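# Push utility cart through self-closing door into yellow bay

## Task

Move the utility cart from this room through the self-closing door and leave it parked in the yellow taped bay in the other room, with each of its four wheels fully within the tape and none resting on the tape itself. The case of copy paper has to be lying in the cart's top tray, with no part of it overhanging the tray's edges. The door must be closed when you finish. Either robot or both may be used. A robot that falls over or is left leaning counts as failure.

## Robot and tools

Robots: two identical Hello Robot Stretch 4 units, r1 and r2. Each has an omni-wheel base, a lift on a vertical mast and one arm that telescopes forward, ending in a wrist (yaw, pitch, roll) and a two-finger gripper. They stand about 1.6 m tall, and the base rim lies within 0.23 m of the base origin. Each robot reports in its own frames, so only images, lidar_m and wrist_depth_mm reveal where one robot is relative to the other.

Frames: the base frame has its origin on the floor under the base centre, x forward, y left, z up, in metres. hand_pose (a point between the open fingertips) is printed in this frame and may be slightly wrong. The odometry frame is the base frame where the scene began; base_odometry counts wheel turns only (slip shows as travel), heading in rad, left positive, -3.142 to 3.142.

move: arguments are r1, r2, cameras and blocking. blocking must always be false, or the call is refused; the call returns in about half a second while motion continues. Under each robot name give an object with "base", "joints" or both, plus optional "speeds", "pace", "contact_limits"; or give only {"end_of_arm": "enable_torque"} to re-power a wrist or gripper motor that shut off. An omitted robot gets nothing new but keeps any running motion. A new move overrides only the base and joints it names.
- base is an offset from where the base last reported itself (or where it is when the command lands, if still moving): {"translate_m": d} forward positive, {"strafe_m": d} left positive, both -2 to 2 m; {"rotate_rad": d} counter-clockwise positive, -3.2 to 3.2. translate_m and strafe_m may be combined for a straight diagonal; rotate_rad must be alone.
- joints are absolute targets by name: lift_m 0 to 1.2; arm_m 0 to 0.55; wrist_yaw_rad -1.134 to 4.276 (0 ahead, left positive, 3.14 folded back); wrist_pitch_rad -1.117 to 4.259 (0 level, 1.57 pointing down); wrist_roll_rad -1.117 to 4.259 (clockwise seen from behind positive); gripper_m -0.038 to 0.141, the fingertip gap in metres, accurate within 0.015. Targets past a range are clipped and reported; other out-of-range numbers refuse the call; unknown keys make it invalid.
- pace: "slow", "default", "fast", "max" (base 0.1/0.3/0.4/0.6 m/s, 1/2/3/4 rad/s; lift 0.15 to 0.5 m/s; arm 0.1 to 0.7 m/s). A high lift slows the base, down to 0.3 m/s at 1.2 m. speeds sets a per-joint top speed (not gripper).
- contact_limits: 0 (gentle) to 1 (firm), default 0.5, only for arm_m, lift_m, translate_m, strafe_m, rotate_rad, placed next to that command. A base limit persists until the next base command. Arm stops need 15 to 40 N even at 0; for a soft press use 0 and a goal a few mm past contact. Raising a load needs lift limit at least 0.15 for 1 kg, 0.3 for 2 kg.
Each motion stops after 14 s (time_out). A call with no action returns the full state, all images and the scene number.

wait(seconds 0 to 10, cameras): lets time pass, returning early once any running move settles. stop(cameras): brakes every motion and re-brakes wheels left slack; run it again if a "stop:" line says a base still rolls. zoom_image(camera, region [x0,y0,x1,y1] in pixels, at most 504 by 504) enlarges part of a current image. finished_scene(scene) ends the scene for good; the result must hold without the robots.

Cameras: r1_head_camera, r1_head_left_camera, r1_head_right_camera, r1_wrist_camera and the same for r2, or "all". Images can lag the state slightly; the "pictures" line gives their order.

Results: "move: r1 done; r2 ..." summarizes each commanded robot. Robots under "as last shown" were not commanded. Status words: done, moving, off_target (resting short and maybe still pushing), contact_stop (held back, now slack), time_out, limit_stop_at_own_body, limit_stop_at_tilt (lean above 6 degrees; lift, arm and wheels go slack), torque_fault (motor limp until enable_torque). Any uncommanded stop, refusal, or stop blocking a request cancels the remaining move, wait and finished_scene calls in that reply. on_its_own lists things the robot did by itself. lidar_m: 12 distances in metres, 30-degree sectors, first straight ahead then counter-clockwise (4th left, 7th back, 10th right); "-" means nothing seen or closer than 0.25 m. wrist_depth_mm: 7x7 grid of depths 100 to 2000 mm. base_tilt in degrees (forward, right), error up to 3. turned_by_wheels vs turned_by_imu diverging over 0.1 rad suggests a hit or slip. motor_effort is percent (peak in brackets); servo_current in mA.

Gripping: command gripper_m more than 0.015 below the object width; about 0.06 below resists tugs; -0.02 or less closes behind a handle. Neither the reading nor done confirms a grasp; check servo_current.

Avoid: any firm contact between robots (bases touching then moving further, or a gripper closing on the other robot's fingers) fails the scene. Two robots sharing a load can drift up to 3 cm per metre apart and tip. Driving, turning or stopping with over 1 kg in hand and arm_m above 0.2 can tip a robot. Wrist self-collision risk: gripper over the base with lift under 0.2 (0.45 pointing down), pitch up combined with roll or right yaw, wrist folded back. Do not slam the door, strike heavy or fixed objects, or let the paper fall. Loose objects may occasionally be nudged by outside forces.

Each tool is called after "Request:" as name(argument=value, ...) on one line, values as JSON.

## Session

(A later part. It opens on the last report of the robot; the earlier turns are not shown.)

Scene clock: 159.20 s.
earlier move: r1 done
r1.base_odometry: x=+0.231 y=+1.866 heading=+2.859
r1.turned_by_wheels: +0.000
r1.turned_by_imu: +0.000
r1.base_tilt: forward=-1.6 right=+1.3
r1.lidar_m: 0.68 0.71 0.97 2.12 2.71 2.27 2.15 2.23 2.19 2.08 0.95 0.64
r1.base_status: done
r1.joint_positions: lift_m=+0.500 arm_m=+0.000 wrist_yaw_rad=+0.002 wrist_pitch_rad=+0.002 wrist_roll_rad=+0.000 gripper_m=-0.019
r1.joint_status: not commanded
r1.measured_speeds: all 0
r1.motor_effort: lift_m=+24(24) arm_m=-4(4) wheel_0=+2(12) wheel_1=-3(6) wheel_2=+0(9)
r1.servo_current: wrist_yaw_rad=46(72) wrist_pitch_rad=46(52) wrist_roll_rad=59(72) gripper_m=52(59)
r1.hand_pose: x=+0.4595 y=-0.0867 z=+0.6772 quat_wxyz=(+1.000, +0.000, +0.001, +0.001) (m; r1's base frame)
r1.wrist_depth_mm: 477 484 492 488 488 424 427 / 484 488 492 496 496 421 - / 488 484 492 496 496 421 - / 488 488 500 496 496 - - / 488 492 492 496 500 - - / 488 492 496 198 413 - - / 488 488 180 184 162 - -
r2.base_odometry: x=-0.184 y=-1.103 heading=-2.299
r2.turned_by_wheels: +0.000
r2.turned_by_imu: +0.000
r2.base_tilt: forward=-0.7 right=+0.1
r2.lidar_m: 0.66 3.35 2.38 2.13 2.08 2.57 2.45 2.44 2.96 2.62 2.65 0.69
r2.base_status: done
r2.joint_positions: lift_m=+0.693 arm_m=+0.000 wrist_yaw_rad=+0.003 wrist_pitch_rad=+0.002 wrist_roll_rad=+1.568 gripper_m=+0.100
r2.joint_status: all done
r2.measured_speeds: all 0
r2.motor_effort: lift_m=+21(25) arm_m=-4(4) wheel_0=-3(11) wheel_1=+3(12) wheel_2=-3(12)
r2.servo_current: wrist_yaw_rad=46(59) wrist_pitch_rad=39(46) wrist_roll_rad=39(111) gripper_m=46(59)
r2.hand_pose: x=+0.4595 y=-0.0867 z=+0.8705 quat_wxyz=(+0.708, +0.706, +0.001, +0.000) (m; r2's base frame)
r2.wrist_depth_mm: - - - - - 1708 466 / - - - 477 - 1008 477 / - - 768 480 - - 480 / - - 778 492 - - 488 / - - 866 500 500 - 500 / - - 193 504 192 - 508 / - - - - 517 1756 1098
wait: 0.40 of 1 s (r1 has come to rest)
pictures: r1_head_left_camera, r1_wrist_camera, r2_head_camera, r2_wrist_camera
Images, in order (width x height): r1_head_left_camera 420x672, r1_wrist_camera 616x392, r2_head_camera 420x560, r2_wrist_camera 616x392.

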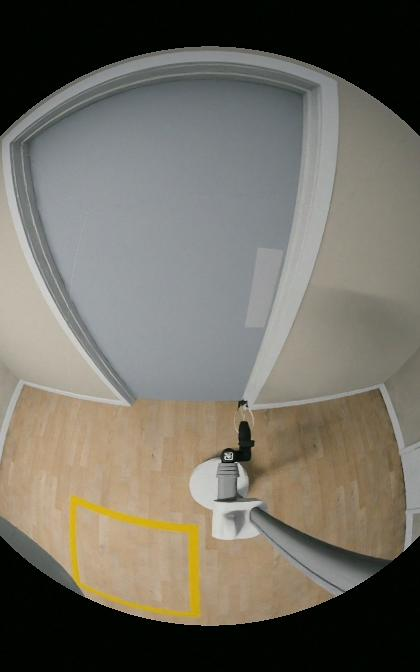

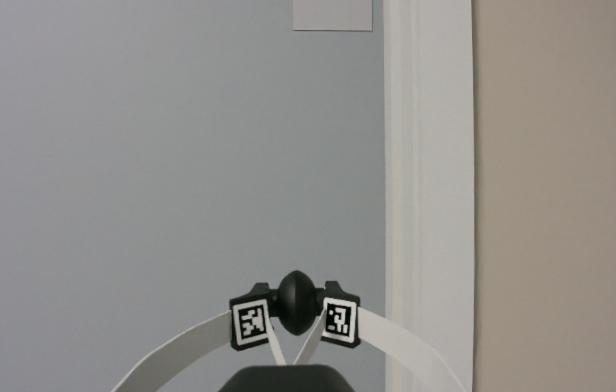

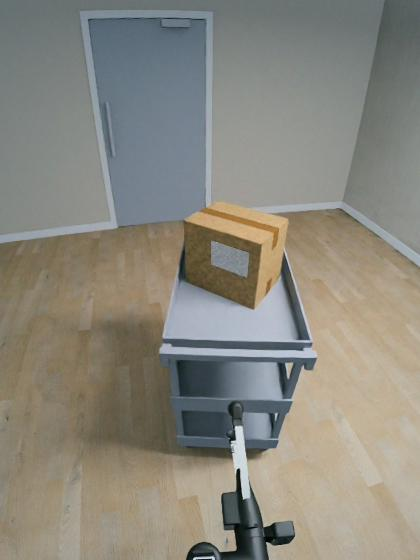

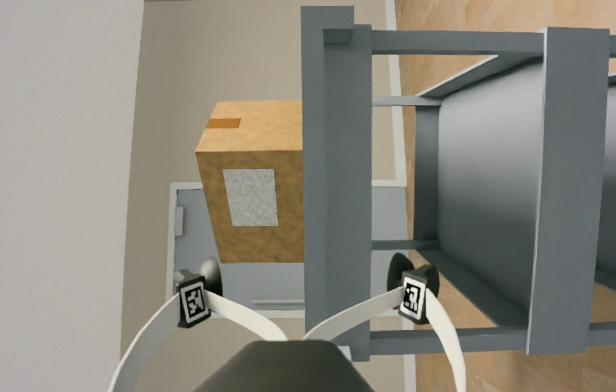

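Request:
zoom_image(camera="r2_wrist_camera", region=[250, 0, 450, 392])

Request:
move(blocking=false, r1={"joints":{"arm_m":0.25},"speeds":{"arm_m":0.15},"contact_limits":{"arm_m":0.5}}, r2={"base":{"strafe_m":-0.055},"joints":{"lift_m":0.68}})

Request:
wait(seconds=2, cameras=["r1_head_left_camera","r1_wrist_camera","r2_wrist_camera"])

Scaled by 1.286.

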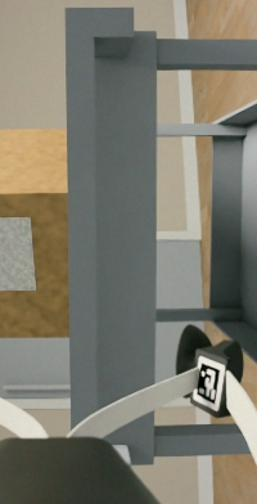

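Scene clock: 172.67 s.
move: r1 moving; r2 moving
r1.base_odometry: x=+0.231 y=+1.866 heading=+2.859
r1.turned_by_wheels: +0.000
r1.turned_by_imu: +0.000
r1.base_tilt: forward=-1.6 right=+1.3
r1.lidar_m: 0.70 0.73 0.98 2.14 2.72 2.26 2.15 2.23 2.20 2.08 0.96 0.67
r1.base_status: not commanded
r1.joint_positions: lift_m=+0.500 arm_m=+0.047 wrist_yaw_rad=+0.002 wrist_pitch_rad=+0.002 wrist_roll_rad=+0.000 gripper_m=-0.019
r1.joint_status: arm_m moving
r1.measured_speeds: translate_m=+0.000 strafe_m=+0.000 rotate_rad=+0.000 lift_m=+0.000 arm_m=+0.150 wrist_yaw_rad=+0.000 wrist_pitch_rad=+0.000 wrist_roll_rad=+0.000
r1.motor_effort: lift_m=+24(24) arm_m=+7(7) wheel_0=+1(2) wheel_1=-3(3) wheel_2=+0(0)
r1.servo_current: wrist_yaw_rad=46(65) wrist_pitch_rad=39(52) wrist_roll_rad=39(59) gripper_m=52(59)
r1.contact_limits: arm_m 0.5
r1.hand_pose: x=+0.5067 y=-0.0867 z=+0.6772 quat_wxyz=(+1.000, +0.000, +0.001, +0.001) (m; r1's base frame)
r1.wrist_depth_mm: 436 442 449 455 430 392 397 / 436 442 452 459 427 392 394 / 439 442 455 462 433 392 399 / 439 445 452 455 430 394 399 / 445 449 455 462 439 394 397 / 442 445 449 198 375 394 402 / 445 445 180 184 170 397 404
r2.base_odometry: x=-0.210 y=-1.080 heading=-2.299
r2.turned_by_wheels: +0.000
r2.turned_by_imu: +0.000
r2.base_tilt: forward=-0.7 right=+0.1
r2.lidar_m: 0.66 3.39 2.41 2.14 2.15 2.65 2.43 2.46 2.93 2.61 2.61 0.67
r2.base_status: strafe_m moving
r2.joint_positions: lift_m=+0.680 arm_m=+0.000 wrist_yaw_rad=+0.003 wrist_pitch_rad=+0.002 wrist_roll_rad=+1.568 gripper_m=+0.100
r2.joint_status: lift_m moving
r2.measured_speeds: translate_m=+0.000 strafe_m=-0.119 rotate_rad=-0.003 lift_m=+0.000 arm_m=+0.000 wrist_yaw_rad=+0.000 wrist_pitch_rad=+0.000 wrist_roll_rad=+0.000
r2.motor_effort: lift_m=+10(19) arm_m=-4(4) wheel_0=+6(13) wheel_1=-7(11) wheel_2=-1(3)
r2.servo_current: wrist_yaw_rad=46(52) wrist_pitch_rad=39(46) wrist_roll_rad=52(52) gripper_m=39(52)
r2.hand_pose: x=+0.4595 y=-0.0867 z=+0.8581 quat_wxyz=(+0.708, +0.706, +0.001, +0.000) (m; r2's base frame)
r2.wrist_depth_mm: - - - - - 1661 1160 / - - - 469 - - 473 / - - 809 477 - - 480 / - - 750 484 - - 488 / - - 831 496 1098 - 500 / - - 193 500 192 - 504 / - - - - 539 530 517
pictures: none

Scene clock: 173.33 s.
earlier move: r1 moving; r2 done
r1.base_odometry: x=+0.231 y=+1.866 heading=+2.859
r1.turned_by_wheels: +0.000
r1.turned_by_imu: +0.000
r1.base_tilt: forward=-1.6 right=+1.3
r1.lidar_m: 0.69 0.72 0.94 2.12 2.70 2.29 2.13 2.24 2.20 2.06 0.93 0.67
r1.base_status: not commanded
r1.joint_positions: lift_m=+0.500 arm_m=+0.147 wrist_yaw_rad=+0.002 wrist_pitch_rad=+0.002 wrist_roll_rad=+0.000 gripper_m=-0.019
r1.joint_status: arm_m moving
r1.measured_speeds: translate_m=+0.000 strafe_m=+0.000 rotate_rad=+0.000 lift_m=+0.000 arm_m=+0.150 wrist_yaw_rad=+0.000 wrist_pitch_rad=+0.000 wrist_roll_rad=+0.000
r1.motor_effort: lift_m=+24(24) arm_m=+6(7) wheel_0=+1(2) wheel_1=-3(3) wheel_2=+0(0)
r1.servo_current: wrist_yaw_rad=39(65) wrist_pitch_rad=46(52) wrist_roll_rad=46(59) gripper_m=59(59)
r1.contact_limits: arm_m 0.5
r1.hand_pose: x=+0.6067 y=-0.0867 z=+0.6772 quat_wxyz=(+1.000, +0.000, +0.001, +0.001) (m; r1's base frame)
r1.wrist_depth_mm: 343 347 351 357 362 285 291 / 342 349 351 355 359 285 291 / 343 345 353 357 364 285 291 / 343 349 355 362 364 287 294 / 345 351 355 362 364 - 293 / 345 351 353 198 332 290 293 / 345 347 180 362 179 - 293
r2.base_odometry: x=-0.225 y=-1.067 heading=-2.299
r2.turned_by_wheels: +0.000
r2.turned_by_imu: +0.000
r2.base_tilt: forward=-0.7 right=+0.1
r2.lidar_m: 0.66 3.34 2.43 2.18 2.17 2.66 2.43 2.44 2.89 2.58 2.59 0.67
r2.base_status: done
r2.joint_positions: lift_m=+0.680 arm_m=+0.000 wrist_yaw_rad=+0.002 wrist_pitch_rad=+0.002 wrist_roll_rad=+1.568 gripper_m=+0.100
r2.joint_status: all done
r2.measured_speeds: all 0
r2.motor_effort: lift_m=+14(19) arm_m=-4(4) wheel_0=+2(13) wheel_1=-1(11) wheel_2=+0(3)
r2.servo_current: wrist_yaw_rad=39(52) wrist_pitch_rad=39(46) wrist_roll_rad=46(65) gripper_m=52(52)
r2.hand_pose: x=+0.4595 y=-0.0867 z=+0.8581 quat_wxyz=(+0.708, +0.706, +0.001, +0.000) (m; r2's base frame)
r2.wrist_depth_mm: - - - - - 1661 1160 / - - - 466 - 1576 469 / - - 866 477 - - 484 / - - 732 484 - - 484 / - - 820 492 1098 - 492 / - - 193 500 193 - 500 / - - - - - 1756 512
wait: 0.67 of 2 s (r2 has come to rest)
pictures: r1_head_left_camera, r1_wrist_camera, r2_wrist_camera
Images, in order (width x height): r1_head_left_camera 420x672, r1_wrist_camera 616x392, r2_wrist_camera 616x392.

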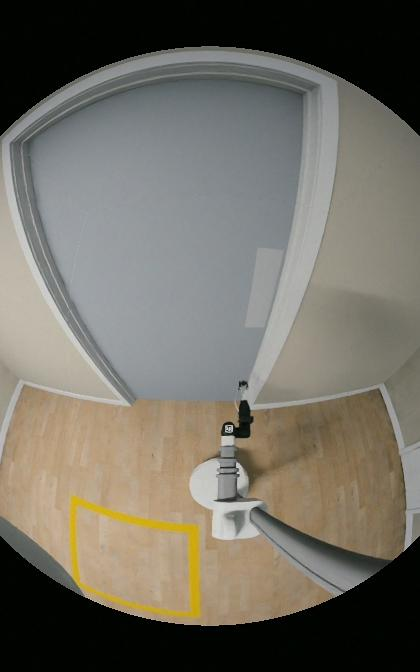

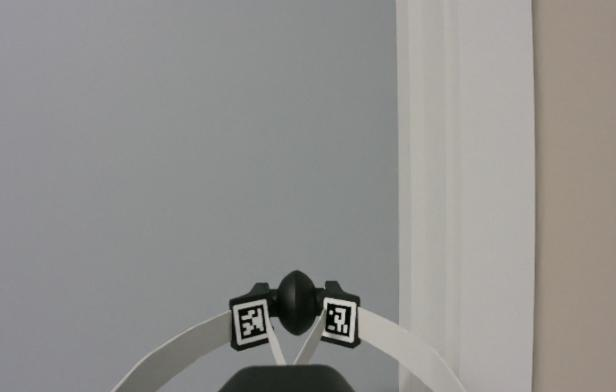

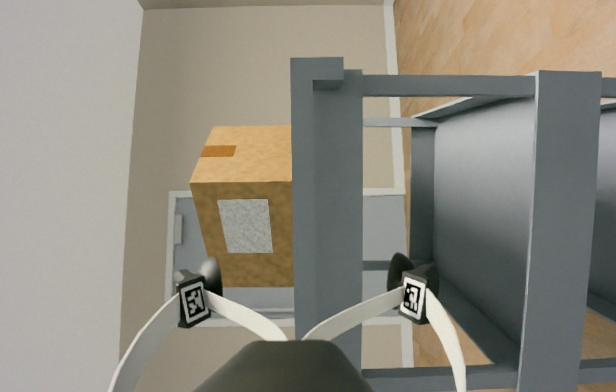

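Request:
move(blocking=false, r1={"joints":{"arm_m":0.55},"speeds":{"arm_m":0.15},"contact_limits":{"arm_m":0.7}}, r2={"base":{"translate_m":0.285},"pace":"slow","contact_limits":{"translate_m":0.2}})

Request:
wait(seconds=3, cameras=["r1_head_left_camera","r1_wrist_camera","r2_wrist_camera"])

Request:
wait(seconds=2, cameras=["r1_head_left_camera","r2_head_camera","r2_wrist_camera"])

Scene clock: 185.13 s.
earlier move: r1 done
move: r1 moving; r2 moving
r1.base_odometry: x=+0.231 y=+1.866 heading=+2.859
r1.turned_by_wheels: +0.000
r1.turned_by_imu: +0.006
r1.base_tilt: forward=-1.7 right=+1.3
r1.lidar_m: 0.72 0.76 0.98 2.17 2.72 2.27 2.14 2.24 2.21 2.08 0.94 0.66
r1.base_status: not commanded
r1.joint_positions: lift_m=+0.500 arm_m=+0.296 wrist_yaw_rad=-0.004 wrist_pitch_rad=+0.002 wrist_roll_rad=+0.000 gripper_m=-0.020
r1.joint_status: arm_m moving
joint sent to its limit — r1.arm_m, upper limit.
r1.measured_speeds: translate_m=+0.000 strafe_m=-0.001 rotate_rad=+0.002 lift_m=+0.000 arm_m=+0.158 wrist_yaw_rad=-0.005 wrist_pitch_rad=+0.000 wrist_roll_rad=+0.000
r1.motor_effort: lift_m=+24(24) arm_m=+17(22) wheel_0=+4(6) wheel_1=+6(6) wheel_2=-12(12)
r1.servo_current: wrist_yaw_rad=46(46) wrist_pitch_rad=46(46) wrist_roll_rad=46(65) gripper_m=46(59)
r1.contact_limits: arm_m 0.7
r1.hand_pose: x=+0.7551 y=-0.0886 z=+0.6772 quat_wxyz=(+1.000, +0.000, +0.001, -0.002) (m; r1's base frame)
r1.wrist_depth_mm: 209 215 219 225 229 186 - / 211 215 220 225 230 199 167 / 211 216 221 225 231 190 162 / 211 216 221 227 232 190 - / 211 216 222 227 232 191 163 / 213 217 195 208 232 192 163 / 213 155 221 156 161 190 -
r2.base_odometry: x=-0.233 y=-1.076 heading=-2.298
r2.turned_by_wheels: +0.000
r2.turned_by_imu: +0.001
r2.base_tilt: forward=-0.7 right=+0.1
r2.lidar_m: 0.63 3.38 2.44 2.17 2.16 2.66 2.45 2.46 2.86 2.57 2.60 0.65
r2.base_status: translate_m moving
r2.joint_positions: lift_m=+0.680 arm_m=+0.000 wrist_yaw_rad=+0.002 wrist_pitch_rad=+0.002 wrist_roll_rad=+1.568 gripper_m=+0.100
r2.joint_status: not commanded
r2.measured_speeds: translate_m=+0.049 strafe_m=+0.000 rotate_rad=+0.002 lift_m=+0.000 arm_m=+0.000 wrist_yaw_rad=+0.000 wrist_pitch_rad=+0.000 wrist_roll_rad=+0.000
r2.motor_effort: lift_m=+14(14) arm_m=-4(4) wheel_0=+7(9) wheel_1=+6(8) wheel_2=-11(11)
r2.servo_current: wrist_yaw_rad=46(52) wrist_pitch_rad=39(46) wrist_roll_rad=52(59) gripper_m=52(52)
r2.contact_limits: translate_m 0.2
r2.hand_pose: x=+0.4595 y=-0.0867 z=+0.8581 quat_wxyz=(+0.708, +0.706, +0.001, +0.000) (m; r2's base frame)
r2.wrist_depth_mm: - - - - - 1708 1182 / - - - 455 - 1618 462 / - - 854 466 - - 466 / - - 715 473 - - 477 / - - 809 480 1098 - 484 / - - 192 484 193 - 488 / - - - - - 1863 500
pictures: none

Scene clock: 187.30 s.
earlier move: r1 done; r2 moving
r1.base_odometry: x=+0.231 y=+1.866 heading=+2.859
r1.turned_by_wheels: +0.000
r1.turned_by_imu: +0.002
r1.base_tilt: forward=-1.6 right=+1.3
r1.lidar_m: 0.75 0.89 0.99 2.18 2.71 2.25 2.15 2.23 2.21 2.08 0.96 0.66
r1.base_status: not commanded
r1.joint_positions: lift_m=+0.500 arm_m=+0.548 wrist_yaw_rad=-0.004 wrist_pitch_rad=+0.002 wrist_roll_rad=+0.000 gripper_m=-0.020
r1.joint_status: all done
joint sent to its limit — r1.arm_m, upper limit.
r1.measured_speeds: all 0
r1.motor_effort: lift_m=+24(24) arm_m=+11(22) wheel_0=+3(10) wheel_1=+2(7) wheel_2=-10(13)
r1.servo_current: wrist_yaw_rad=52(65) wrist_pitch_rad=39(52) wrist_roll_rad=46(72) gripper_m=39(59)
r1.contact_limits: arm_m 0.7
r1.hand_pose: x=+1.0069 y=-0.0887 z=+0.6772 quat_wxyz=(+1.000, +0.000, +0.001, -0.002) (m; r1's base frame)
r1.wrist_depth_mm: 186 198 216 234 254 - - / 185 198 216 235 254 - - / 187 200 216 236 255 - - / 187 200 216 236 256 - - / 187 200 217 238 256 - - / 186 200 210 198 248 - - / 186 196 213 183 155 1537 1661
r2.base_odometry: x=-0.369 y=-1.229 heading=-2.299
r2.turned_by_wheels: +0.000
r2.turned_by_imu: +0.000
r2.base_tilt: forward=-0.7 right=+0.1
r2.lidar_m: 0.44 0.48 2.45 2.21 2.20 2.70 2.64 2.66 2.86 2.54 2.54 0.47
r2.base_status: translate_m moving
r2.joint_positions: lift_m=+0.680 arm_m=+0.000 wrist_yaw_rad=+0.002 wrist_pitch_rad=+0.002 wrist_roll_rad=+1.568 gripper_m=+0.100
r2.joint_status: not commanded
r2.measured_speeds: translate_m=+0.100 strafe_m=+0.002 rotate_rad=-0.003 lift_m=+0.000 arm_m=+0.000 wrist_yaw_rad=+0.000 wrist_pitch_rad=+0.000 wrist_roll_rad=+0.000
r2.motor_effort: lift_m=+14(14) arm_m=-4(4) wheel_0=+2(9) wheel_1=+6(8) wheel_2=-8(11)
r2.servo_current: wrist_yaw_rad=46(59) wrist_pitch_rad=46(46) wrist_roll_rad=52(59) gripper_m=46(59)
r2.contact_limits: translate_m 0.2
r2.hand_pose: x=+0.4595 y=-0.0867 z=+0.8581 quat_wxyz=(+0.708, +0.706, +0.001, +0.000) (m; r2's base frame)
r2.wrist_depth_mm: - - - 250 259 1366 424 / - - - 260 264 1661 - / - - 569 265 268 854 - / - - 504 268 272 891 - / - - 559 216 274 - - / - - 195 219 193 - - / - - - - - 1863 -
wait: 2.17 of 3 s (r1 has come to rest)
pictures: r1_head_left_camera, r1_wrist_camera, r2_wrist_camera
Images, in order (width x height): r1_head_left_camera 420x672, r1_wrist_camera 616x392, r2_wrist_camera 616x392.

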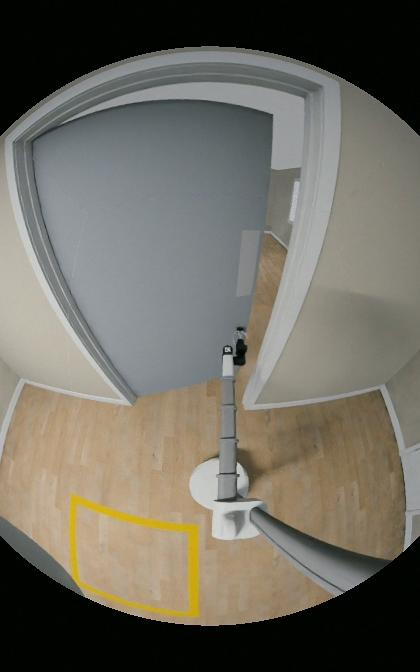

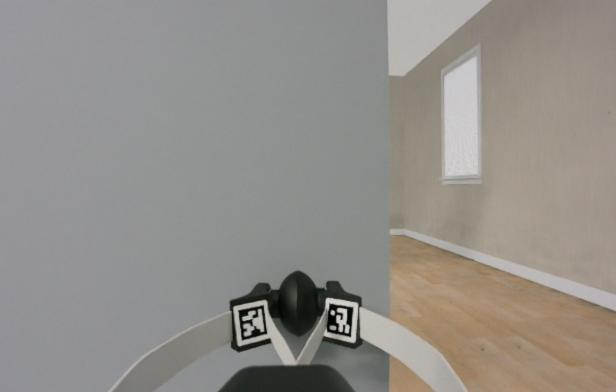

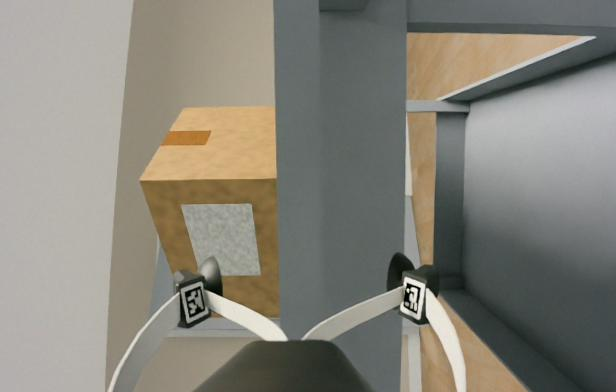

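Scene clock: 188.77 s.
earlier move: r2 done
r1.base_odometry: x=+0.231 y=+1.866 heading=+2.859
r1.turned_by_wheels: +0.000
r1.turned_by_imu: +0.000
r1.base_tilt: forward=-1.6 right=+1.3
r1.lidar_m: 0.74 0.88 0.99 2.21 2.73 2.26 2.15 2.25 2.20 2.07 0.97 0.67
r1.base_status: not commanded
r1.joint_positions: lift_m=+0.500 arm_m=+0.548 wrist_yaw_rad=-0.004 wrist_pitch_rad=+0.002 wrist_roll_rad=+0.000 gripper_m=-0.020
r1.joint_status: all done
joint sent to its limit — r1.arm_m, upper limit.
r1.measured_speeds: all 0
r1.motor_effort: lift_m=+24(24) arm_m=+11(22) wheel_0=+3(10) wheel_1=+2(7) wheel_2=-10(13)
r1.servo_current: wrist_yaw_rad=52(65) wrist_pitch_rad=46(52) wrist_roll_rad=46(78) gripper_m=46(59)
r1.contact_limits: arm_m 0.7
r1.hand_pose: x=+1.0069 y=-0.0887 z=+0.6772 quat_wxyz=(+1.000, +0.000, +0.001, -0.002) (m; r1's base frame)
r1.wrist_depth_mm: 185 198 215 235 254 - - / 185 199 216 235 254 - - / 186 200 216 235 255 - - / 186 200 217 236 254 - - / 188 200 217 239 256 - - / 186 200 210 198 250 - - / 186 196 213 185 156 1576 1618
r2.base_odometry: x=-0.414 y=-1.279 heading=-2.299
r2.turned_by_wheels: +0.000
r2.turned_by_imu: +0.000
r2.base_tilt: forward=-0.7 right=+0.1
r2.lidar_m: 0.41 0.42 2.51 2.22 2.25 2.69 2.73 2.74 2.82 2.52 2.52 0.43
r2.base_status: done
r2.joint_positions: lift_m=+0.680 arm_m=+0.000 wrist_yaw_rad=-0.002 wrist_pitch_rad=+0.002 wrist_roll_rad=+1.568 gripper_m=+0.100
r2.joint_status: not commanded
r2.measured_speeds: all 0
r2.motor_effort: lift_m=+14(14) arm_m=+4(5) wheel_0=+4(9) wheel_1=+6(8) wheel_2=-9(12)
r2.servo_current: wrist_yaw_rad=46(59) wrist_pitch_rad=46(46) wrist_roll_rad=46(59) gripper_m=46(59)
r2.contact_limits: translate_m 0.2
r2.hand_pose: x=+0.4591 y=-0.0879 z=+0.8581 quat_wxyz=(+0.708, +0.706, +0.000, -0.001) (m; r2's base frame)
r2.wrist_depth_mm: - - - 177 235 1708 1182 / - - - 178 236 1661 - / - - 530 180 239 842 - / - - 477 181 242 842 - / - - 525 184 243 854 - / - - 195 185 196 - - / - - - - - 1756 -
wait: 1.47 of 2 s (r2 has come to rest)
pictures: r1_head_left_camera, r2_head_camera, r2_wrist_camera
Images, in order (width x height): r1_head_left_camera 420x672, r2_head_camera 420x560, r2_wrist_camera 616x392.

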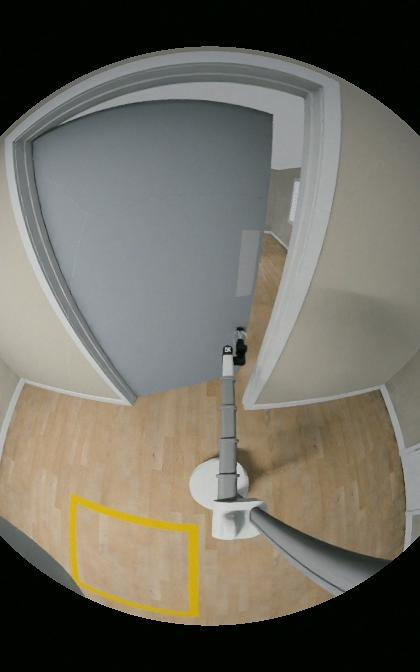

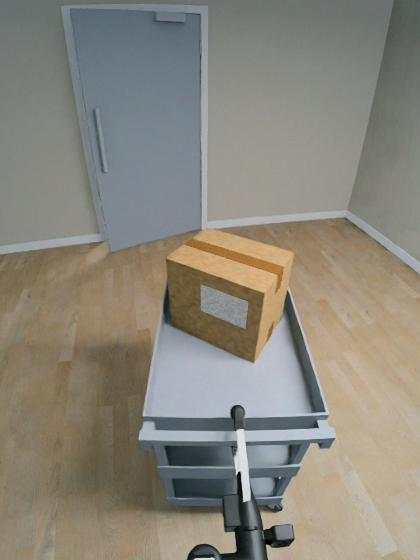

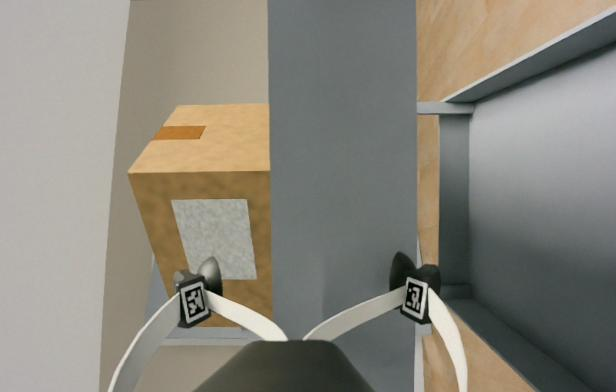

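Request:
move(blocking=false, r1={"base":{"translate_m":0.36,"strafe_m":0.62},"pace":"slow","contact_limits":{"translate_m":0.7,"strafe_m":0.7}}, r2={"joints":{"gripper_m":-0.015}})

Request:
wait(seconds=1.5, cameras=["r2_wrist_camera"])

Request:
wait(seconds=3, cameras=["r1_head_left_camera","r1_wrist_camera","r2_wrist_camera"])

Request:
wait(seconds=4, cameras=["r1_head_left_camera","r1_wrist_camera"])

r1: "contact_limits": translate_m and strafe_m are given together and make one move, which takes one limit: state it under one of them only
Scene clock: 215.33 s.
r1.base_odometry: x=+0.231 y=+1.866 heading=+2.859
r1.turned_by_wheels: +0.000
r1.turned_by_imu: +0.000
r1.base_tilt: forward=-1.6 right=+1.3
r1.lidar_m: 0.76 0.89 0.97 2.21 2.70 2.27 2.13 2.21 2.22 2.07 0.98 0.66
r1.base_status: not commanded
r1.joint_positions: lift_m=+0.500 arm_m=+0.548 wrist_yaw_rad=-0.004 wrist_pitch_rad=+0.002 wrist_roll_rad=+0.000 gripper_m=-0.020
r1.joint_status: all done
joint sent to its limit — r1.arm_m, upper limit.
r1.measured_speeds: all 0
r1.motor_effort: lift_m=+24(24) arm_m=+11(22) wheel_0=+3(10) wheel_1=+2(7) wheel_2=-10(13)
r1.servo_current: wrist_yaw_rad=59(65) wrist_pitch_rad=39(52) wrist_roll_rad=46(78) gripper_m=39(59)
r1.contact_limits: arm_m 0.7
r1.hand_pose: x=+1.0069 y=-0.0887 z=+0.6772 quat_wxyz=(+1.000, +0.000, +0.001, -0.002) (m; r1's base frame)
r1.wrist_depth_mm: 185 198 216 235 254 - - / 184 198 215 235 255 - - / 187 200 216 235 255 - - / 187 200 217 236 255 - - / 186 200 217 240 254 - - / 185 201 210 197 249 - - / 185 196 213 184 156 1537 1618
r2.base_odometry: x=-0.414 y=-1.279 heading=-2.299
r2.turned_by_wheels: +0.000
r2.turned_by_imu: +0.000
r2.base_tilt: forward=-0.7 right=+0.1
r2.lidar_m: 0.40 0.42 2.48 2.22 2.25 2.69 2.72 2.73 2.82 2.52 2.51 0.44
r2.base_status: done
r2.joint_positions: lift_m=+0.680 arm_m=+0.000 wrist_yaw_rad=-0.002 wrist_pitch_rad=+0.002 wrist_roll_rad=+1.568 gripper_m=+0.100
r2.joint_status: not commanded
r2.measured_speeds: all 0
r2.motor_effort: lift_m=+14(14) arm_m=+4(5) wheel_0=+4(9) wheel_1=+5(8) wheel_2=-9(12)
r2.servo_current: wrist_yaw_rad=33(59) wrist_pitch_rad=39(46) wrist_roll_rad=52(59) gripper_m=52(59)
r2.contact_limits: translate_m 0.2
r2.hand_pose: x=+0.4591 y=-0.0879 z=+0.8581 quat_wxyz=(+0.708, +0.706, +0.000, -0.001) (m; r2's base frame)
r2.wrist_depth_mm: - - - 177 235 1708 1182 / - - - 179 236 1708 - / - - 530 180 239 831 - / - - 477 181 241 842 - / - - 521 184 243 854 - / - - 195 185 195 - - / - - - - - 1756 -
pictures: none

not run: a call was refused earlier in this reply.

not run: a call was refused earlier in this reply.

not run: a call was refused earlier in this reply.

Request:
move(blocking=false, r1={"base":{"translate_m":0.36,"strafe_m":0.62},"pace":"slow","contact_limits":{"strafe_m":0.7}}, r2={"joints":{"gripper_m":-0.015}})

Request:
wait(seconds=1.5, cameras=["r2_wrist_camera"])

Request:
wait(seconds=3, cameras=["r1_head_left_camera","r1_wrist_camera","r2_wrist_camera"])

Request:
wait(seconds=4, cameras=["r1_head_left_camera","r1_wrist_camera"])

Scene clock: 222.00 s.
move: r1 moving; r2 moving
r1.base_odometry: x=+0.222 y=+1.857 heading=+2.857
r1.turned_by_wheels: -0.002
r1.turned_by_imu: -0.002
r1.base_tilt: forward=-1.6 right=+1.3
r1.lidar_m: 0.90 0.88 0.99 2.13 2.68 2.26 2.15 2.23 2.21 2.09 0.95 0.66
r1.base_status: translate_m moving; strafe_m moving
r1.joint_positions: lift_m=+0.500 arm_m=+0.548 wrist_yaw_rad=-0.007 wrist_pitch_rad=+0.002 wrist_roll_rad=+0.000 gripper_m=-0.020
r1.joint_status: not commanded
r1.measured_speeds: translate_m=+0.025 strafe_m=+0.043 rotate_rad=-0.005 lift_m=+0.000 arm_m=+0.000 wrist_yaw_rad=-0.012 wrist_pitch_rad=+0.000 wrist_roll_rad=+0.000
r1.motor_effort: lift_m=+24(24) arm_m=+11(11) wheel_0=-8(8) wheel_1=+8(8) wheel_2=-18(18)
r1.servo_current: wrist_yaw_rad=52(72) wrist_pitch_rad=39(46) wrist_roll_rad=39(72) gripper_m=46(52)
r1.contact_limits: arm_m 0.7; strafe_m 0.7
r1.hand_pose: x=+1.0067 y=-0.0894 z=+0.6772 quat_wxyz=(+1.000, +0.000, +0.001, -0.003) (m; r1's base frame)
r1.wrist_depth_mm: 183 196 213 234 254 - - / 181 197 215 234 254 - - / 184 198 214 234 254 - - / 184 198 216 235 252 - - / 185 199 216 235 256 - - / 183 198 208 200 249 - - / 184 193 211 184 167 1618 1661
r2.base_odometry: x=-0.414 y=-1.279 heading=-2.299
r2.turned_by_wheels: +0.000
r2.turned_by_imu: +0.000
r2.base_tilt: forward=-0.6 right=+0.0
r2.lidar_m: 0.41 0.43 2.49 2.19 2.23 2.71 2.72 2.74 2.83 2.51 2.55 0.43
r2.base_status: not commanded
r2.joint_positions: lift_m=+0.680 arm_m=+0.000 wrist_yaw_rad=-0.002 wrist_pitch_rad=+0.002 wrist_roll_rad=+1.568 gripper_m=+0.083
r2.joint_status: gripper_m moving
r2.measured_speeds: translate_m=+0.000 strafe_m=+0.000 rotate_rad=+0.000 lift_m=+0.000 arm_m=+0.000 wrist_yaw_rad=+0.000 wrist_pitch_rad=+0.008 wrist_roll_rad=+0.000
r2.motor_effort: lift_m=+14(14) arm_m=+4(4) wheel_0=+3(4) wheel_1=+6(6) wheel_2=-9(9)
r2.servo_current: wrist_yaw_rad=52(52) wrist_pitch_rad=46(46) wrist_roll_rad=46(59) gripper_m=150(150)
r2.contact_limits: translate_m 0.2
r2.hand_pose: x=+0.4591 y=-0.0879 z=+0.8579 quat_wxyz=(+0.708, +0.706, +0.000, -0.001) (m; r2's base frame)
r2.wrist_depth_mm: - - - 177 236 1661 1182 / - - - 178 237 1661 - / - - 530 180 239 831 - / - - 477 181 242 854 - / - - 521 183 243 854 - / - - 197 185 193 - - / - - - - - 1708 -
pictures: none

Scene clock: 223.40 s.
earlier move: r1 contact_stop; r2 done
r1.base_odometry: x=+0.187 y=+1.789 heading=+2.670
r1.turned_by_wheels: -0.187
r1.turned_by_imu: -0.191
r1.base_tilt: forward=-1.6 right=+1.2
r1.lidar_m: 0.67 0.82 0.88 1.32 2.55 2.49 2.19 2.19 2.46 2.17 1.19 0.68
r1.base_status: translate_m contact_stop; strafe_m contact_stop
r1.joint_positions: lift_m=+0.500 arm_m=+0.549 wrist_yaw_rad=-0.005 wrist_pitch_rad=+0.002 wrist_roll_rad=+0.000 gripper_m=-0.020
r1.joint_status: not commanded
r1.measured_speeds: translate_m=-0.064 strafe_m=-0.004 rotate_rad=-0.203 lift_m=+0.000 arm_m=+0.000 wrist_yaw_rad=+0.031 wrist_pitch_rad=+0.000 wrist_roll_rad=+0.000
r1.on_its_own: the wheels are slack since a contact_stop
r1.motor_effort: lift_m=+24(24) arm_m=+4(11) wheel_0=+0(25) wheel_1=+0(8) wheel_2=+0(30)
r1.servo_current: wrist_yaw_rad=46(130) wrist_pitch_rad=33(52) wrist_roll_rad=52(72) gripper_m=46(52)
r1.contact_limits: arm_m 0.7; strafe_m 0.7
r1.hand_pose: x=+1.0075 y=-0.0889 z=+0.6772 quat_wxyz=(+1.000, +0.000, +0.001, -0.002) (m; r1's base frame)
r1.wrist_depth_mm: 171 187 209 - - - - / 170 189 211 - - - - / 170 189 206 - - - - / 173 189 208 - - - - / 173 190 211 - - - - / 171 190 202 198 - - - / 171 184 204 180 155 1537 1618
r2.base_odometry: x=-0.414 y=-1.279 heading=-2.299
r2.turned_by_wheels: +0.000
r2.turned_by_imu: +0.000
r2.base_tilt: forward=-0.6 right=+0.1
r2.lidar_m: 0.39 0.43 2.49 2.22 2.24 2.72 2.72 2.74 2.83 2.53 2.55 0.44
r2.base_status: not commanded
r2.joint_positions: lift_m=+0.680 arm_m=+0.000 wrist_yaw_rad=-0.001 wrist_pitch_rad=+0.003 wrist_roll_rad=+1.568 gripper_m=-0.013
r2.joint_status: all done
r2.measured_speeds: all 0
r2.motor_effort: lift_m=+16(16) arm_m=+4(4) wheel_0=+2(4) wheel_1=+5(6) wheel_2=-4(9)
r2.servo_current: wrist_yaw_rad=52(65) wrist_pitch_rad=39(46) wrist_roll_rad=46(59) gripper_m=117(234)
r2.contact_limits: translate_m 0.2
r2.hand_pose: x=+0.4592 y=-0.0876 z=+0.8575 quat_wxyz=(+0.708, +0.706, +0.001, -0.001) (m; r2's base frame)
r2.wrist_depth_mm: - - - 166 224 1661 1160 / - - - 168 226 788 - / - - 500 171 229 - - / - - 477 172 232 831 - / - - 525 175 235 842 - / - - 185 177 181 - - / - - - - 242 1661 512
wait: 1.40 of 1.5 s (r2 has come to rest)
pictures: r2_wrist_camera
Images, in order (width x height): r2_wrist_camera 616x392.

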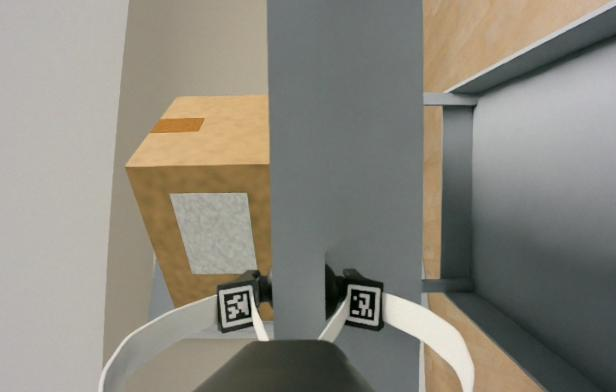

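not run: a stop that you did not command came earlier in this reply.

not run: a stop that you did not command came earlier in this reply.

Request:
move(blocking=false, r1={"base":{"translate_m":0.25,"strafe_m":0.05},"pace":"slow","contact_limits":{"translate_m":1}}, cameras=["r1_head_left_camera"])

Request:
wait(seconds=3, cameras=["r1_head_left_camera","r1_wrist_camera"])

Scene clock: 262.77 s.
earlier move: r1 contact_stop
move: r1 moving
r1.base_odometry: x=+0.184 y=+1.787 heading=+2.642
r1.turned_by_wheels: -0.028
r1.turned_by_imu: -0.028
r1.base_tilt: forward=-1.6 right=+1.3
r1.lidar_m: 0.68 0.78 0.86 1.23 2.54 2.55 2.19 2.20 2.55 2.14 1.26 0.69
r1.base_status: earlier translate_m contact_stop (by the wheels' count: +0.009 of +0.360); earlier strafe_m contact_stop (by the wheels' count: +0.083 of +0.620); translate_m moving; strafe_m moving
r1.joint_positions: lift_m=+0.500 arm_m=+0.549 wrist_yaw_rad=-0.010 wrist_pitch_rad=+0.002 wrist_roll_rad=+0.000 gripper_m=-0.020
r1.joint_status: not commanded
r1.measured_speeds: translate_m=+0.049 strafe_m=+0.010 rotate_rad=-0.002 lift_m=+0.000 arm_m=+0.000 wrist_yaw_rad=-0.013 wrist_pitch_rad=+0.000 wrist_roll_rad=+0.000
r1.motor_effort: lift_m=+24(24) arm_m=+5(5) wheel_0=+4(7) wheel_1=+6(7) wheel_2=-15(15)
r1.servo_current: wrist_yaw_rad=85(85) wrist_pitch_rad=46(46) wrist_roll_rad=33(59) gripper_m=52(52)
r1.contact_limits: arm_m 0.7; translate_m 1
r1.hand_pose: x=+1.0070 y=-0.0902 z=+0.6772 quat_wxyz=(+1.000, +0.000, +0.001, -0.005) (m; r1's base frame)
r1.wrist_depth_mm: 123 138 147 - - - - / 125 136 149 - - - - / 124 138 147 - - - - / 125 137 150 - - - - / 122 137 150 - - - - / 126 137 150 198 181 - - / 124 133 146 176 1397 137 -
r2: as last shown
r2.turned_by_imu: +0.001
r2.base_tilt: forward=-0.7 right=+0.0
r2.lidar_m: 0.40 0.44 2.50 2.22 2.24 2.72 2.72 2.75 2.84 2.51 2.54 0.43
r2.motor_effort: lift_m=+16(16) arm_m=+4(5) wheel_0=+2(3) wheel_1=+4(5) wheel_2=-4(4)
r2.servo_current: wrist_yaw_rad=39(52) wrist_pitch_rad=46(46) wrist_roll_rad=59(59) gripper_m=124(124)
r2.contact_limits: translate_m 0.2
r2.wrist_depth_mm: - - - 166 224 1708 1160 / - - - 168 226 788 - / - - 504 170 229 - - / - - 473 172 232 831 - / - - 535 175 235 831 - / - - 186 177 182 - - / - - - - 239 1661 512
pictures: r1_head_left_camera
Images, in order (width x height): r1_head_left_camera 420x672.

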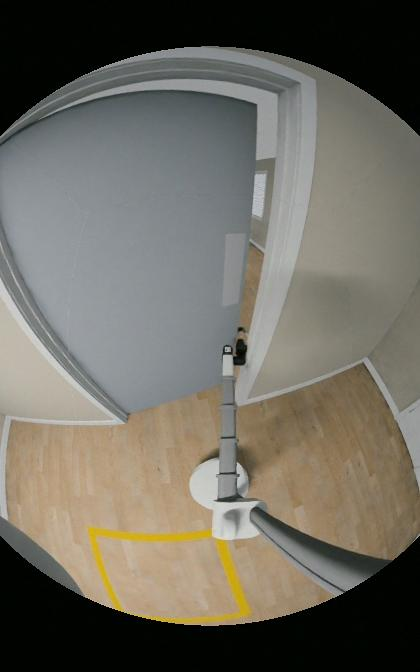

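Scene clock: 265.77 s.
earlier move: r1 moving
r1.base_odometry: x=-0.047 y=+1.860 heading=+2.642
r1.turned_by_wheels: +0.000
r1.turned_by_imu: -0.034
r1.base_tilt: forward=-1.6 right=+1.3
r1.lidar_m: 0.48 0.61 0.62 0.79 2.58 2.84 2.44 2.44 2.56 2.14 0.80 0.44
r1.base_status: translate_m moving; strafe_m moving
r1.joint_positions: lift_m=+0.500 arm_m=+0.548 wrist_yaw_rad=-0.002 wrist_pitch_rad=+0.002 wrist_roll_rad=+0.000 gripper_m=-0.020
r1.joint_status: not commanded
r1.measured_speeds: translate_m=+0.004 strafe_m=+0.001 rotate_rad=-0.002 lift_m=+0.000 arm_m=+0.000 wrist_yaw_rad=+0.000 wrist_pitch_rad=+0.000 wrist_roll_rad=+0.000
r1.motor_effort: lift_m=+24(24) arm_m=+9(11) wheel_0=-2(29) wheel_1=+4(10) wheel_2=-13(32)
r1.servo_current: wrist_yaw_rad=39(111) wrist_pitch_rad=46(52) wrist_roll_rad=46(72) gripper_m=52(52)
r1.contact_limits: arm_m 0.7; translate_m 1
r1.hand_pose: x=+1.0073 y=-0.0880 z=+0.6772 quat_wxyz=(+1.000, +0.000, +0.001, -0.001) (m; r1's base frame)
r1.wrist_depth_mm: - - - - - - - / - - - - - - - / 1576 - - - - - - / - - - - - - - / - - - - - - - / - - - 198 - - - / 1618 1618 178 184 154 1537 1576
r2.base_odometry: x=-0.414 y=-1.279 heading=-2.299
r2.turned_by_wheels: +0.000
r2.turned_by_imu: +0.000
r2.base_tilt: forward=-0.6 right=+0.1
r2.lidar_m: 0.41 0.42 2.49 2.21 2.21 2.68 2.72 2.71 2.81 2.52 2.54 0.44
r2.base_status: not commanded
r2.joint_positions: lift_m=+0.680 arm_m=+0.000 wrist_yaw_rad=-0.001 wrist_pitch_rad=+0.003 wrist_roll_rad=+1.568 gripper_m=-0.013
r2.joint_status: not commanded
r2.measured_speeds: all 0
r2.motor_effort: lift_m=+16(16) arm_m=+4(5) wheel_0=+2(3) wheel_1=+5(5) wheel_2=-4(4)
r2.servo_current: wrist_yaw_rad=52(59) wrist_pitch_rad=46(52) wrist_roll_rad=52(65) gripper_m=117(130)
r2.contact_limits: translate_m 0.2
r2.hand_pose: x=+0.4592 y=-0.0876 z=+0.8575 quat_wxyz=(+0.708, +0.706, +0.001, -0.001) (m; r2's base frame)
r2.wrist_depth_mm: - - - 166 224 1708 1182 / - - - 168 227 788 - / - - 504 171 229 - - / - - 477 172 232 831 - / - - 535 175 235 842 - / - - 185 177 182 - - / - - - - 240 1661 517
wait: 3.00 s; no rest
pictures: r1_head_left_camera, r1_wrist_camera
Images, in order (width x height): r1_head_left_camera 420x672, r1_wrist_camera 616x392.

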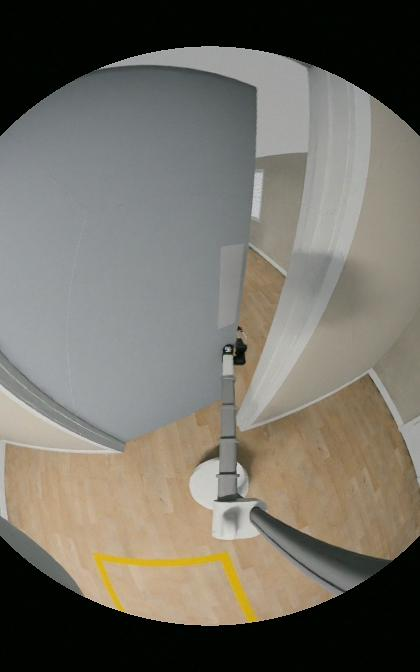

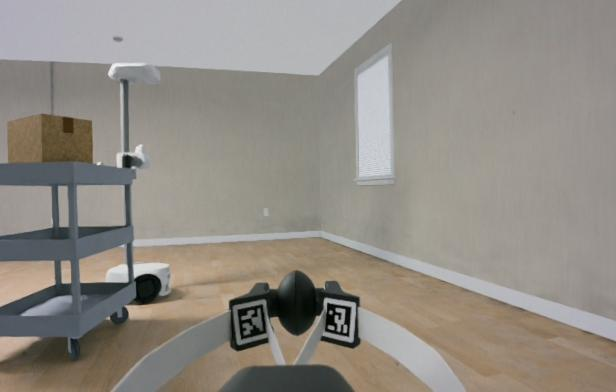

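Request:
move(blocking=false, r1={"base":{"translate_m":0.44,"strafe_m":0.11},"pace":"slow","contact_limits":{"translate_m":1}}, cameras=[])

Request:
wait(seconds=4, cameras=["r1_head_left_camera","r1_head_camera","r2_head_camera"])

Scene clock: 277.43 s.
earlier move: r1 done
move: r1 moving
r1.base_odometry: x=-0.060 y=+1.863 heading=+2.641
r1.turned_by_wheels: -0.001
r1.turned_by_imu: -0.001
r1.base_tilt: forward=-1.6 right=+1.3
r1.lidar_m: 0.54 0.58 0.64 0.78 2.57 2.87 2.45 2.44 2.54 2.14 0.77 0.44
r1.base_status: translate_m moving; strafe_m moving
r1.joint_positions: lift_m=+0.500 arm_m=+0.548 wrist_yaw_rad=-0.002 wrist_pitch_rad=+0.002 wrist_roll_rad=+0.000 gripper_m=-0.020
r1.joint_status: not commanded
r1.measured_speeds: translate_m=+0.050 strafe_m=+0.012 rotate_rad=+0.003 lift_m=+0.000 arm_m=+0.000 wrist_yaw_rad=+0.000 wrist_pitch_rad=+0.000 wrist_roll_rad=+0.000
r1.motor_effort: lift_m=+24(24) arm_m=+9(9) wheel_0=+2(4) wheel_1=+5(8) wheel_2=-20(20)
r1.servo_current: wrist_yaw_rad=65(65) wrist_pitch_rad=46(52) wrist_roll_rad=59(59) gripper_m=46(46)
r1.contact_limits: arm_m 0.7; translate_m 1
r1.hand_pose: x=+1.0073 y=-0.0880 z=+0.6772 quat_wxyz=(+1.000, +0.000, +0.001, -0.001) (m; r1's base frame)
r1.wrist_depth_mm: - - - - - - - / - - - - - - - / 1661 - - - - - - / - - - - - - - / - - - - - - - / - - - 198 - - - / 1576 1576 178 184 154 1537 1618
r2: as last shown
r2.base_tilt: forward=-0.7 right=+0.1
r2.lidar_m: 0.40 0.46 2.51 2.23 2.22 2.74 2.71 2.72 2.82 2.52 2.52 0.43
r2.motor_effort: lift_m=+16(16) arm_m=+4(4) wheel_0=+2(3) wheel_1=+4(5) wheel_2=-4(4)
r2.servo_current: wrist_yaw_rad=52(65) wrist_pitch_rad=46(46) wrist_roll_rad=39(59) gripper_m=117(124)
r2.contact_limits: translate_m 0.2
r2.wrist_depth_mm: - - - 167 223 1708 1160 / - - - 168 226 788 - / - - 500 170 229 - - / - - 473 172 232 820 - / - - 530 175 235 831 - / - - 186 177 182 - - / - - - - 240 1618 512
pictures: none
No camera images: "cameras" was empty.

Scene clock: 281.43 s.
earlier move: r1 moving
r1.base_odometry: x=-0.436 y=+1.963 heading=+2.639
r1.turned_by_wheels: -0.002
r1.turned_by_imu: -0.019
r1.base_tilt: forward=-1.6 right=+1.3
r1.lidar_m: 0.48 0.39 0.37 0.46 0.73 2.90 2.83 2.84 2.51 0.26 0.25 2.40
r1.base_status: translate_m moving; strafe_m moving
r1.joint_positions: lift_m=+0.500 arm_m=+0.548 wrist_yaw_rad=-0.002 wrist_pitch_rad=+0.002 wrist_roll_rad=+0.000 gripper_m=-0.020
r1.joint_status: not commanded
r1.measured_speeds: translate_m=+0.098 strafe_m=+0.025 rotate_rad=+0.000 lift_m=+0.000 arm_m=+0.000 wrist_yaw_rad=+0.000 wrist_pitch_rad=+0.000 wrist_roll_rad=+0.000
r1.motor_effort: lift_m=+24(24) arm_m=+6(10) wheel_0=-16(23) wheel_1=-3(8) wheel_2=-20(24)
r1.servo_current: wrist_yaw_rad=33(72) wrist_pitch_rad=46(52) wrist_roll_rad=52(72) gripper_m=39(52)
r1.contact_limits: arm_m 0.7; translate_m 1
r1.hand_pose: x=+1.0076 y=-0.0880 z=+0.6772 quat_wxyz=(+1.000, +0.000, +0.001, -0.001) (m; r1's base frame)
r1.wrist_depth_mm: - - - - - - - / - - - - - - - / - - - - - - - / - - - - - - - / - - - - - - - / - - - 198 - - - / 1499 1576 178 183 154 1537 1576
r2.base_odometry: x=-0.414 y=-1.279 heading=-2.299
r2.turned_by_wheels: +0.000
r2.turned_by_imu: +0.001
r2.base_tilt: forward=-0.7 right=+0.0
r2.lidar_m: 0.38 0.44 2.52 2.22 2.22 2.71 2.70 2.72 2.85 2.54 2.55 0.41
r2.base_status: not commanded
r2.joint_positions: lift_m=+0.680 arm_m=+0.000 wrist_yaw_rad=-0.001 wrist_pitch_rad=+0.003 wrist_roll_rad=+1.568 gripper_m=-0.013
r2.joint_status: not commanded
r2.measured_speeds: all 0
r2.motor_effort: lift_m=+16(16) arm_m=+4(5) wheel_0=+3(3) wheel_1=+5(5) wheel_2=-4(4)
r2.servo_current: wrist_yaw_rad=46(65) wrist_pitch_rad=39(46) wrist_roll_rad=52(65) gripper_m=124(130)
r2.contact_limits: translate_m 0.2
r2.hand_pose: x=+0.4592 y=-0.0876 z=+0.8575 quat_wxyz=(+0.708, +0.706, +0.001, -0.001) (m; r2's base frame)
r2.wrist_depth_mm: - - - 166 224 1661 1182 / - - - 168 227 788 - / - - 500 170 229 - - / - - 473 172 231 820 - / - - 535 175 236 842 - / - - 186 177 182 - - / - - - - 240 1618 512
wait: 4.00 s; no rest
pictures: r1_head_camera, r1_head_left_camera, r2_head_camera
Images, in order (width x height): r1_head_camera 420x560, r1_head_left_camera 420x672, r2_head_camera 420x560.

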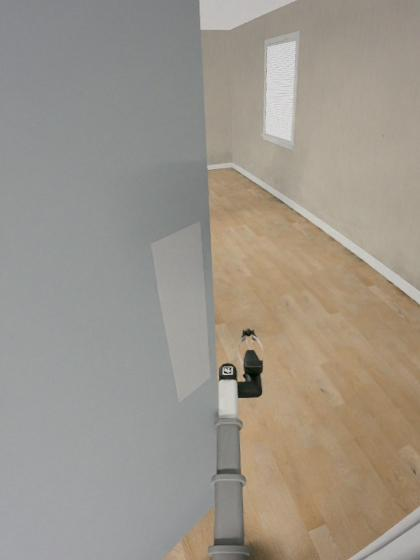

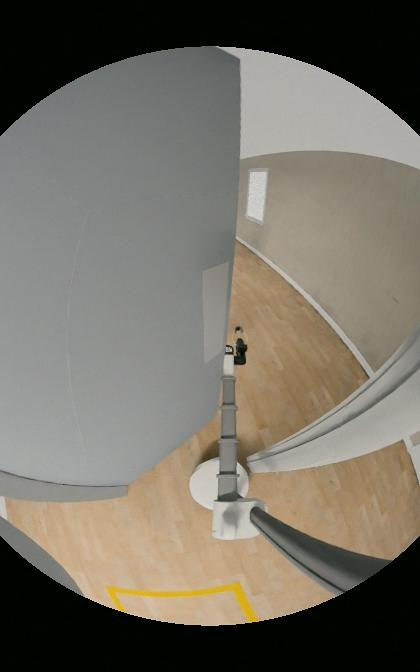

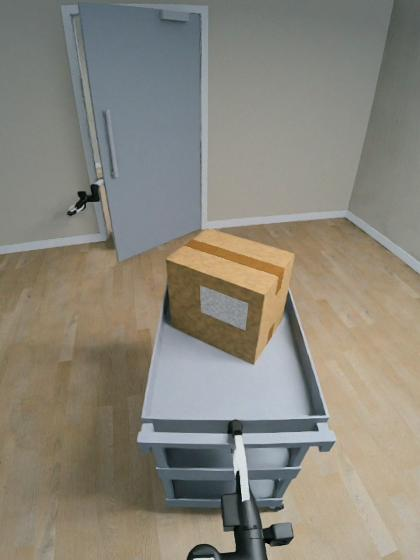

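Request:
move(blocking=false, r1={"base":{"translate_m":0.5,"strafe_m":0.12},"pace":"slow","contact_limits":{"translate_m":1}}, cameras=[])

Request:
wait(seconds=5.3, cameras=["r1_head_left_camera","r1_head_right_camera","r2_head_camera"])

Scene clock: 290.50 s.
earlier move: r1 done
move: r1 moving
r1.base_odometry: x=-0.498 y=+1.979 heading=+2.640
r1.turned_by_wheels: +0.001
r1.turned_by_imu: -0.001
r1.base_tilt: forward=-1.6 right=+1.3
r1.lidar_m: 0.46 0.36 0.35 0.39 0.68 2.94 2.92 2.90 2.55 0.25 0.25 2.37
r1.base_status: translate_m moving; strafe_m moving
r1.joint_positions: lift_m=+0.500 arm_m=+0.548 wrist_yaw_rad=-0.002 wrist_pitch_rad=+0.002 wrist_roll_rad=+0.000 gripper_m=-0.020
r1.joint_status: not commanded
r1.measured_speeds: translate_m=+0.049 strafe_m=+0.012 rotate_rad=+0.000 lift_m=+0.000 arm_m=+0.000 wrist_yaw_rad=+0.000 wrist_pitch_rad=+0.000 wrist_roll_rad=+0.000
r1.motor_effort: lift_m=+24(24) arm_m=+6(6) wheel_0=-6(6) wheel_1=+5(8) wheel_2=-17(19)
r1.servo_current: wrist_yaw_rad=65(65) wrist_pitch_rad=52(52) wrist_roll_rad=52(65) gripper_m=39(46)
r1.contact_limits: arm_m 0.7; translate_m 1
r1.hand_pose: x=+1.0076 y=-0.0880 z=+0.6772 quat_wxyz=(+1.000, +0.000, +0.001, -0.001) (m; r1's base frame)
r1.wrist_depth_mm: - - - - - - - / - - - - - - - / - - - - - - - / - - - - - - - / - - - - - - - / - - - 198 - - - / - 1576 179 183 154 1576 1618
r2: as last shown
r2.base_tilt: forward=-0.7 right=+0.1
r2.lidar_m: 0.39 0.43 2.50 2.22 2.23 2.70 2.71 2.73 2.81 2.52 2.55 0.42
r2.motor_effort: lift_m=+16(16) arm_m=+4(4) wheel_0=+2(2) wheel_1=+5(5) wheel_2=-4(4)
r2.servo_current: wrist_yaw_rad=46(59) wrist_pitch_rad=39(46) wrist_roll_rad=39(52) gripper_m=124(124)
r2.contact_limits: translate_m 0.2
r2.wrist_depth_mm: - - - 167 224 1708 1205 / - - - 168 227 788 - / - - 500 171 229 - - / - - 473 172 232 831 - / - - 530 175 235 842 - / - - 185 177 181 - - / - - - - 241 1576 512
pictures: none
No camera images: "cameras" was empty.

Scene clock: 295.80 s.
earlier move: r1 moving
r1.base_odometry: x=-0.976 y=+2.109 heading=+2.641
r1.turned_by_wheels: +0.002
r1.turned_by_imu: -0.014
r1.base_tilt: forward=-1.6 right=+1.3
r1.lidar_m: 3.75 0.25 4.65 0.25 0.28 0.66 3.43 0.49 0.46 0.82 2.05 2.32
r1.base_status: translate_m moving; strafe_m moving
r1.joint_positions: lift_m=+0.500 arm_m=+0.549 wrist_yaw_rad=-0.001 wrist_pitch_rad=+0.002 wrist_roll_rad=+0.000 gripper_m=-0.020
r1.joint_status: not commanded
r1.measured_speeds: translate_m=+0.032 strafe_m=+0.007 rotate_rad=-0.001 lift_m=+0.000 arm_m=+0.000 wrist_yaw_rad=+0.000 wrist_pitch_rad=+0.000 wrist_roll_rad=+0.000
r1.motor_effort: lift_m=+24(24) arm_m=+4(7) wheel_0=+3(21) wheel_1=+12(15) wheel_2=-6(21)
r1.servo_current: wrist_yaw_rad=46(78) wrist_pitch_rad=39(52) wrist_roll_rad=52(72) gripper_m=46(52)
r1.contact_limits: arm_m 0.7; translate_m 1
r1.hand_pose: x=+1.0078 y=-0.0878 z=+0.6772 quat_wxyz=(+1.000, +0.000, +0.001, -0.001) (m; r1's base frame)
r1.wrist_depth_mm: - - - - - - - / - - - - - - - / 1863 - - - - - - / - - - - - - - / - - - - - - - / 1661 - - 198 - - - / 1430 1576 178 183 154 1537 1537
r2.base_odometry: x=-0.414 y=-1.279 heading=-2.299
r2.turned_by_wheels: +0.000
r2.turned_by_imu: +0.001
r2.base_tilt: forward=-0.6 right=+0.0
r2.lidar_m: 0.37 0.42 2.50 2.24 2.24 2.70 2.72 2.74 2.83 2.50 2.55 0.43
r2.base_status: not commanded
r2.joint_positions: lift_m=+0.680 arm_m=+0.000 wrist_yaw_rad=-0.001 wrist_pitch_rad=+0.003 wrist_roll_rad=+1.568 gripper_m=-0.013
r2.joint_status: not commanded
r2.measured_speeds: all 0
r2.motor_effort: lift_m=+16(16) arm_m=+4(5) wheel_0=+2(3) wheel_1=+4(5) wheel_2=-4(4)
r2.servo_current: wrist_yaw_rad=46(65) wrist_pitch_rad=46(52) wrist_roll_rad=39(59) gripper_m=117(130)
r2.contact_limits: translate_m 0.2
r2.hand_pose: x=+0.4592 y=-0.0876 z=+0.8575 quat_wxyz=(+0.708, +0.706, +0.001, -0.001) (m; r2's base frame)
r2.wrist_depth_mm: - - - 166 224 1708 1160 / - - - 169 227 788 - / - - 500 170 229 - - / - - 473 172 233 842 - / - - 535 175 236 842 - / - - 185 177 182 - - / - - - - 240 1661 512
wait: 5.30 s; no rest
pictures: r1_head_left_camera, r1_head_right_camera, r2_head_camera
Images, in order (width x height): r1_head_left_camera 420x672, r1_head_right_camera 420x672, r2_head_camera 420x560.

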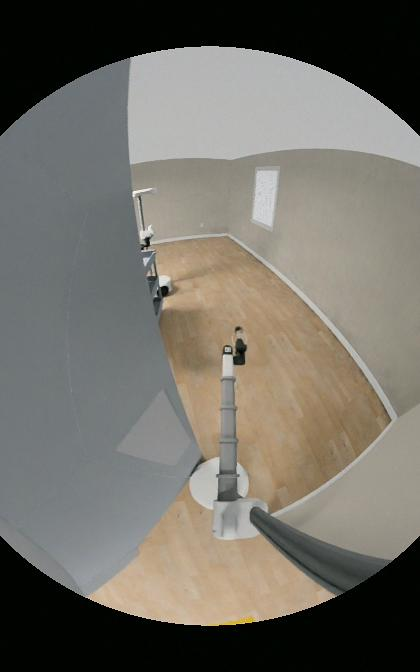

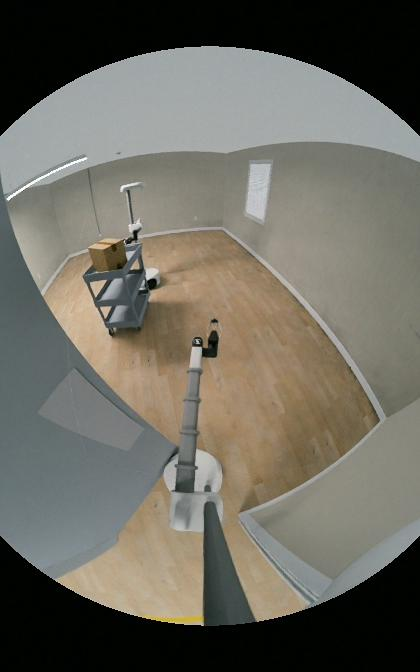

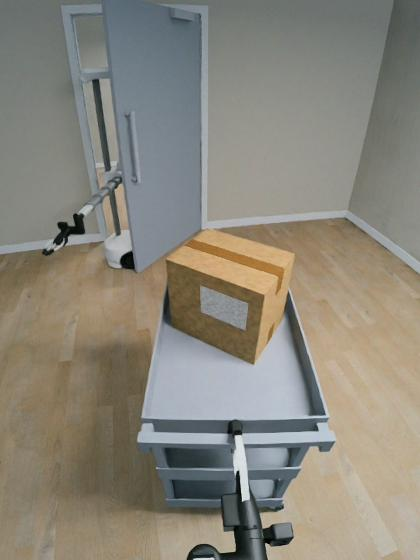

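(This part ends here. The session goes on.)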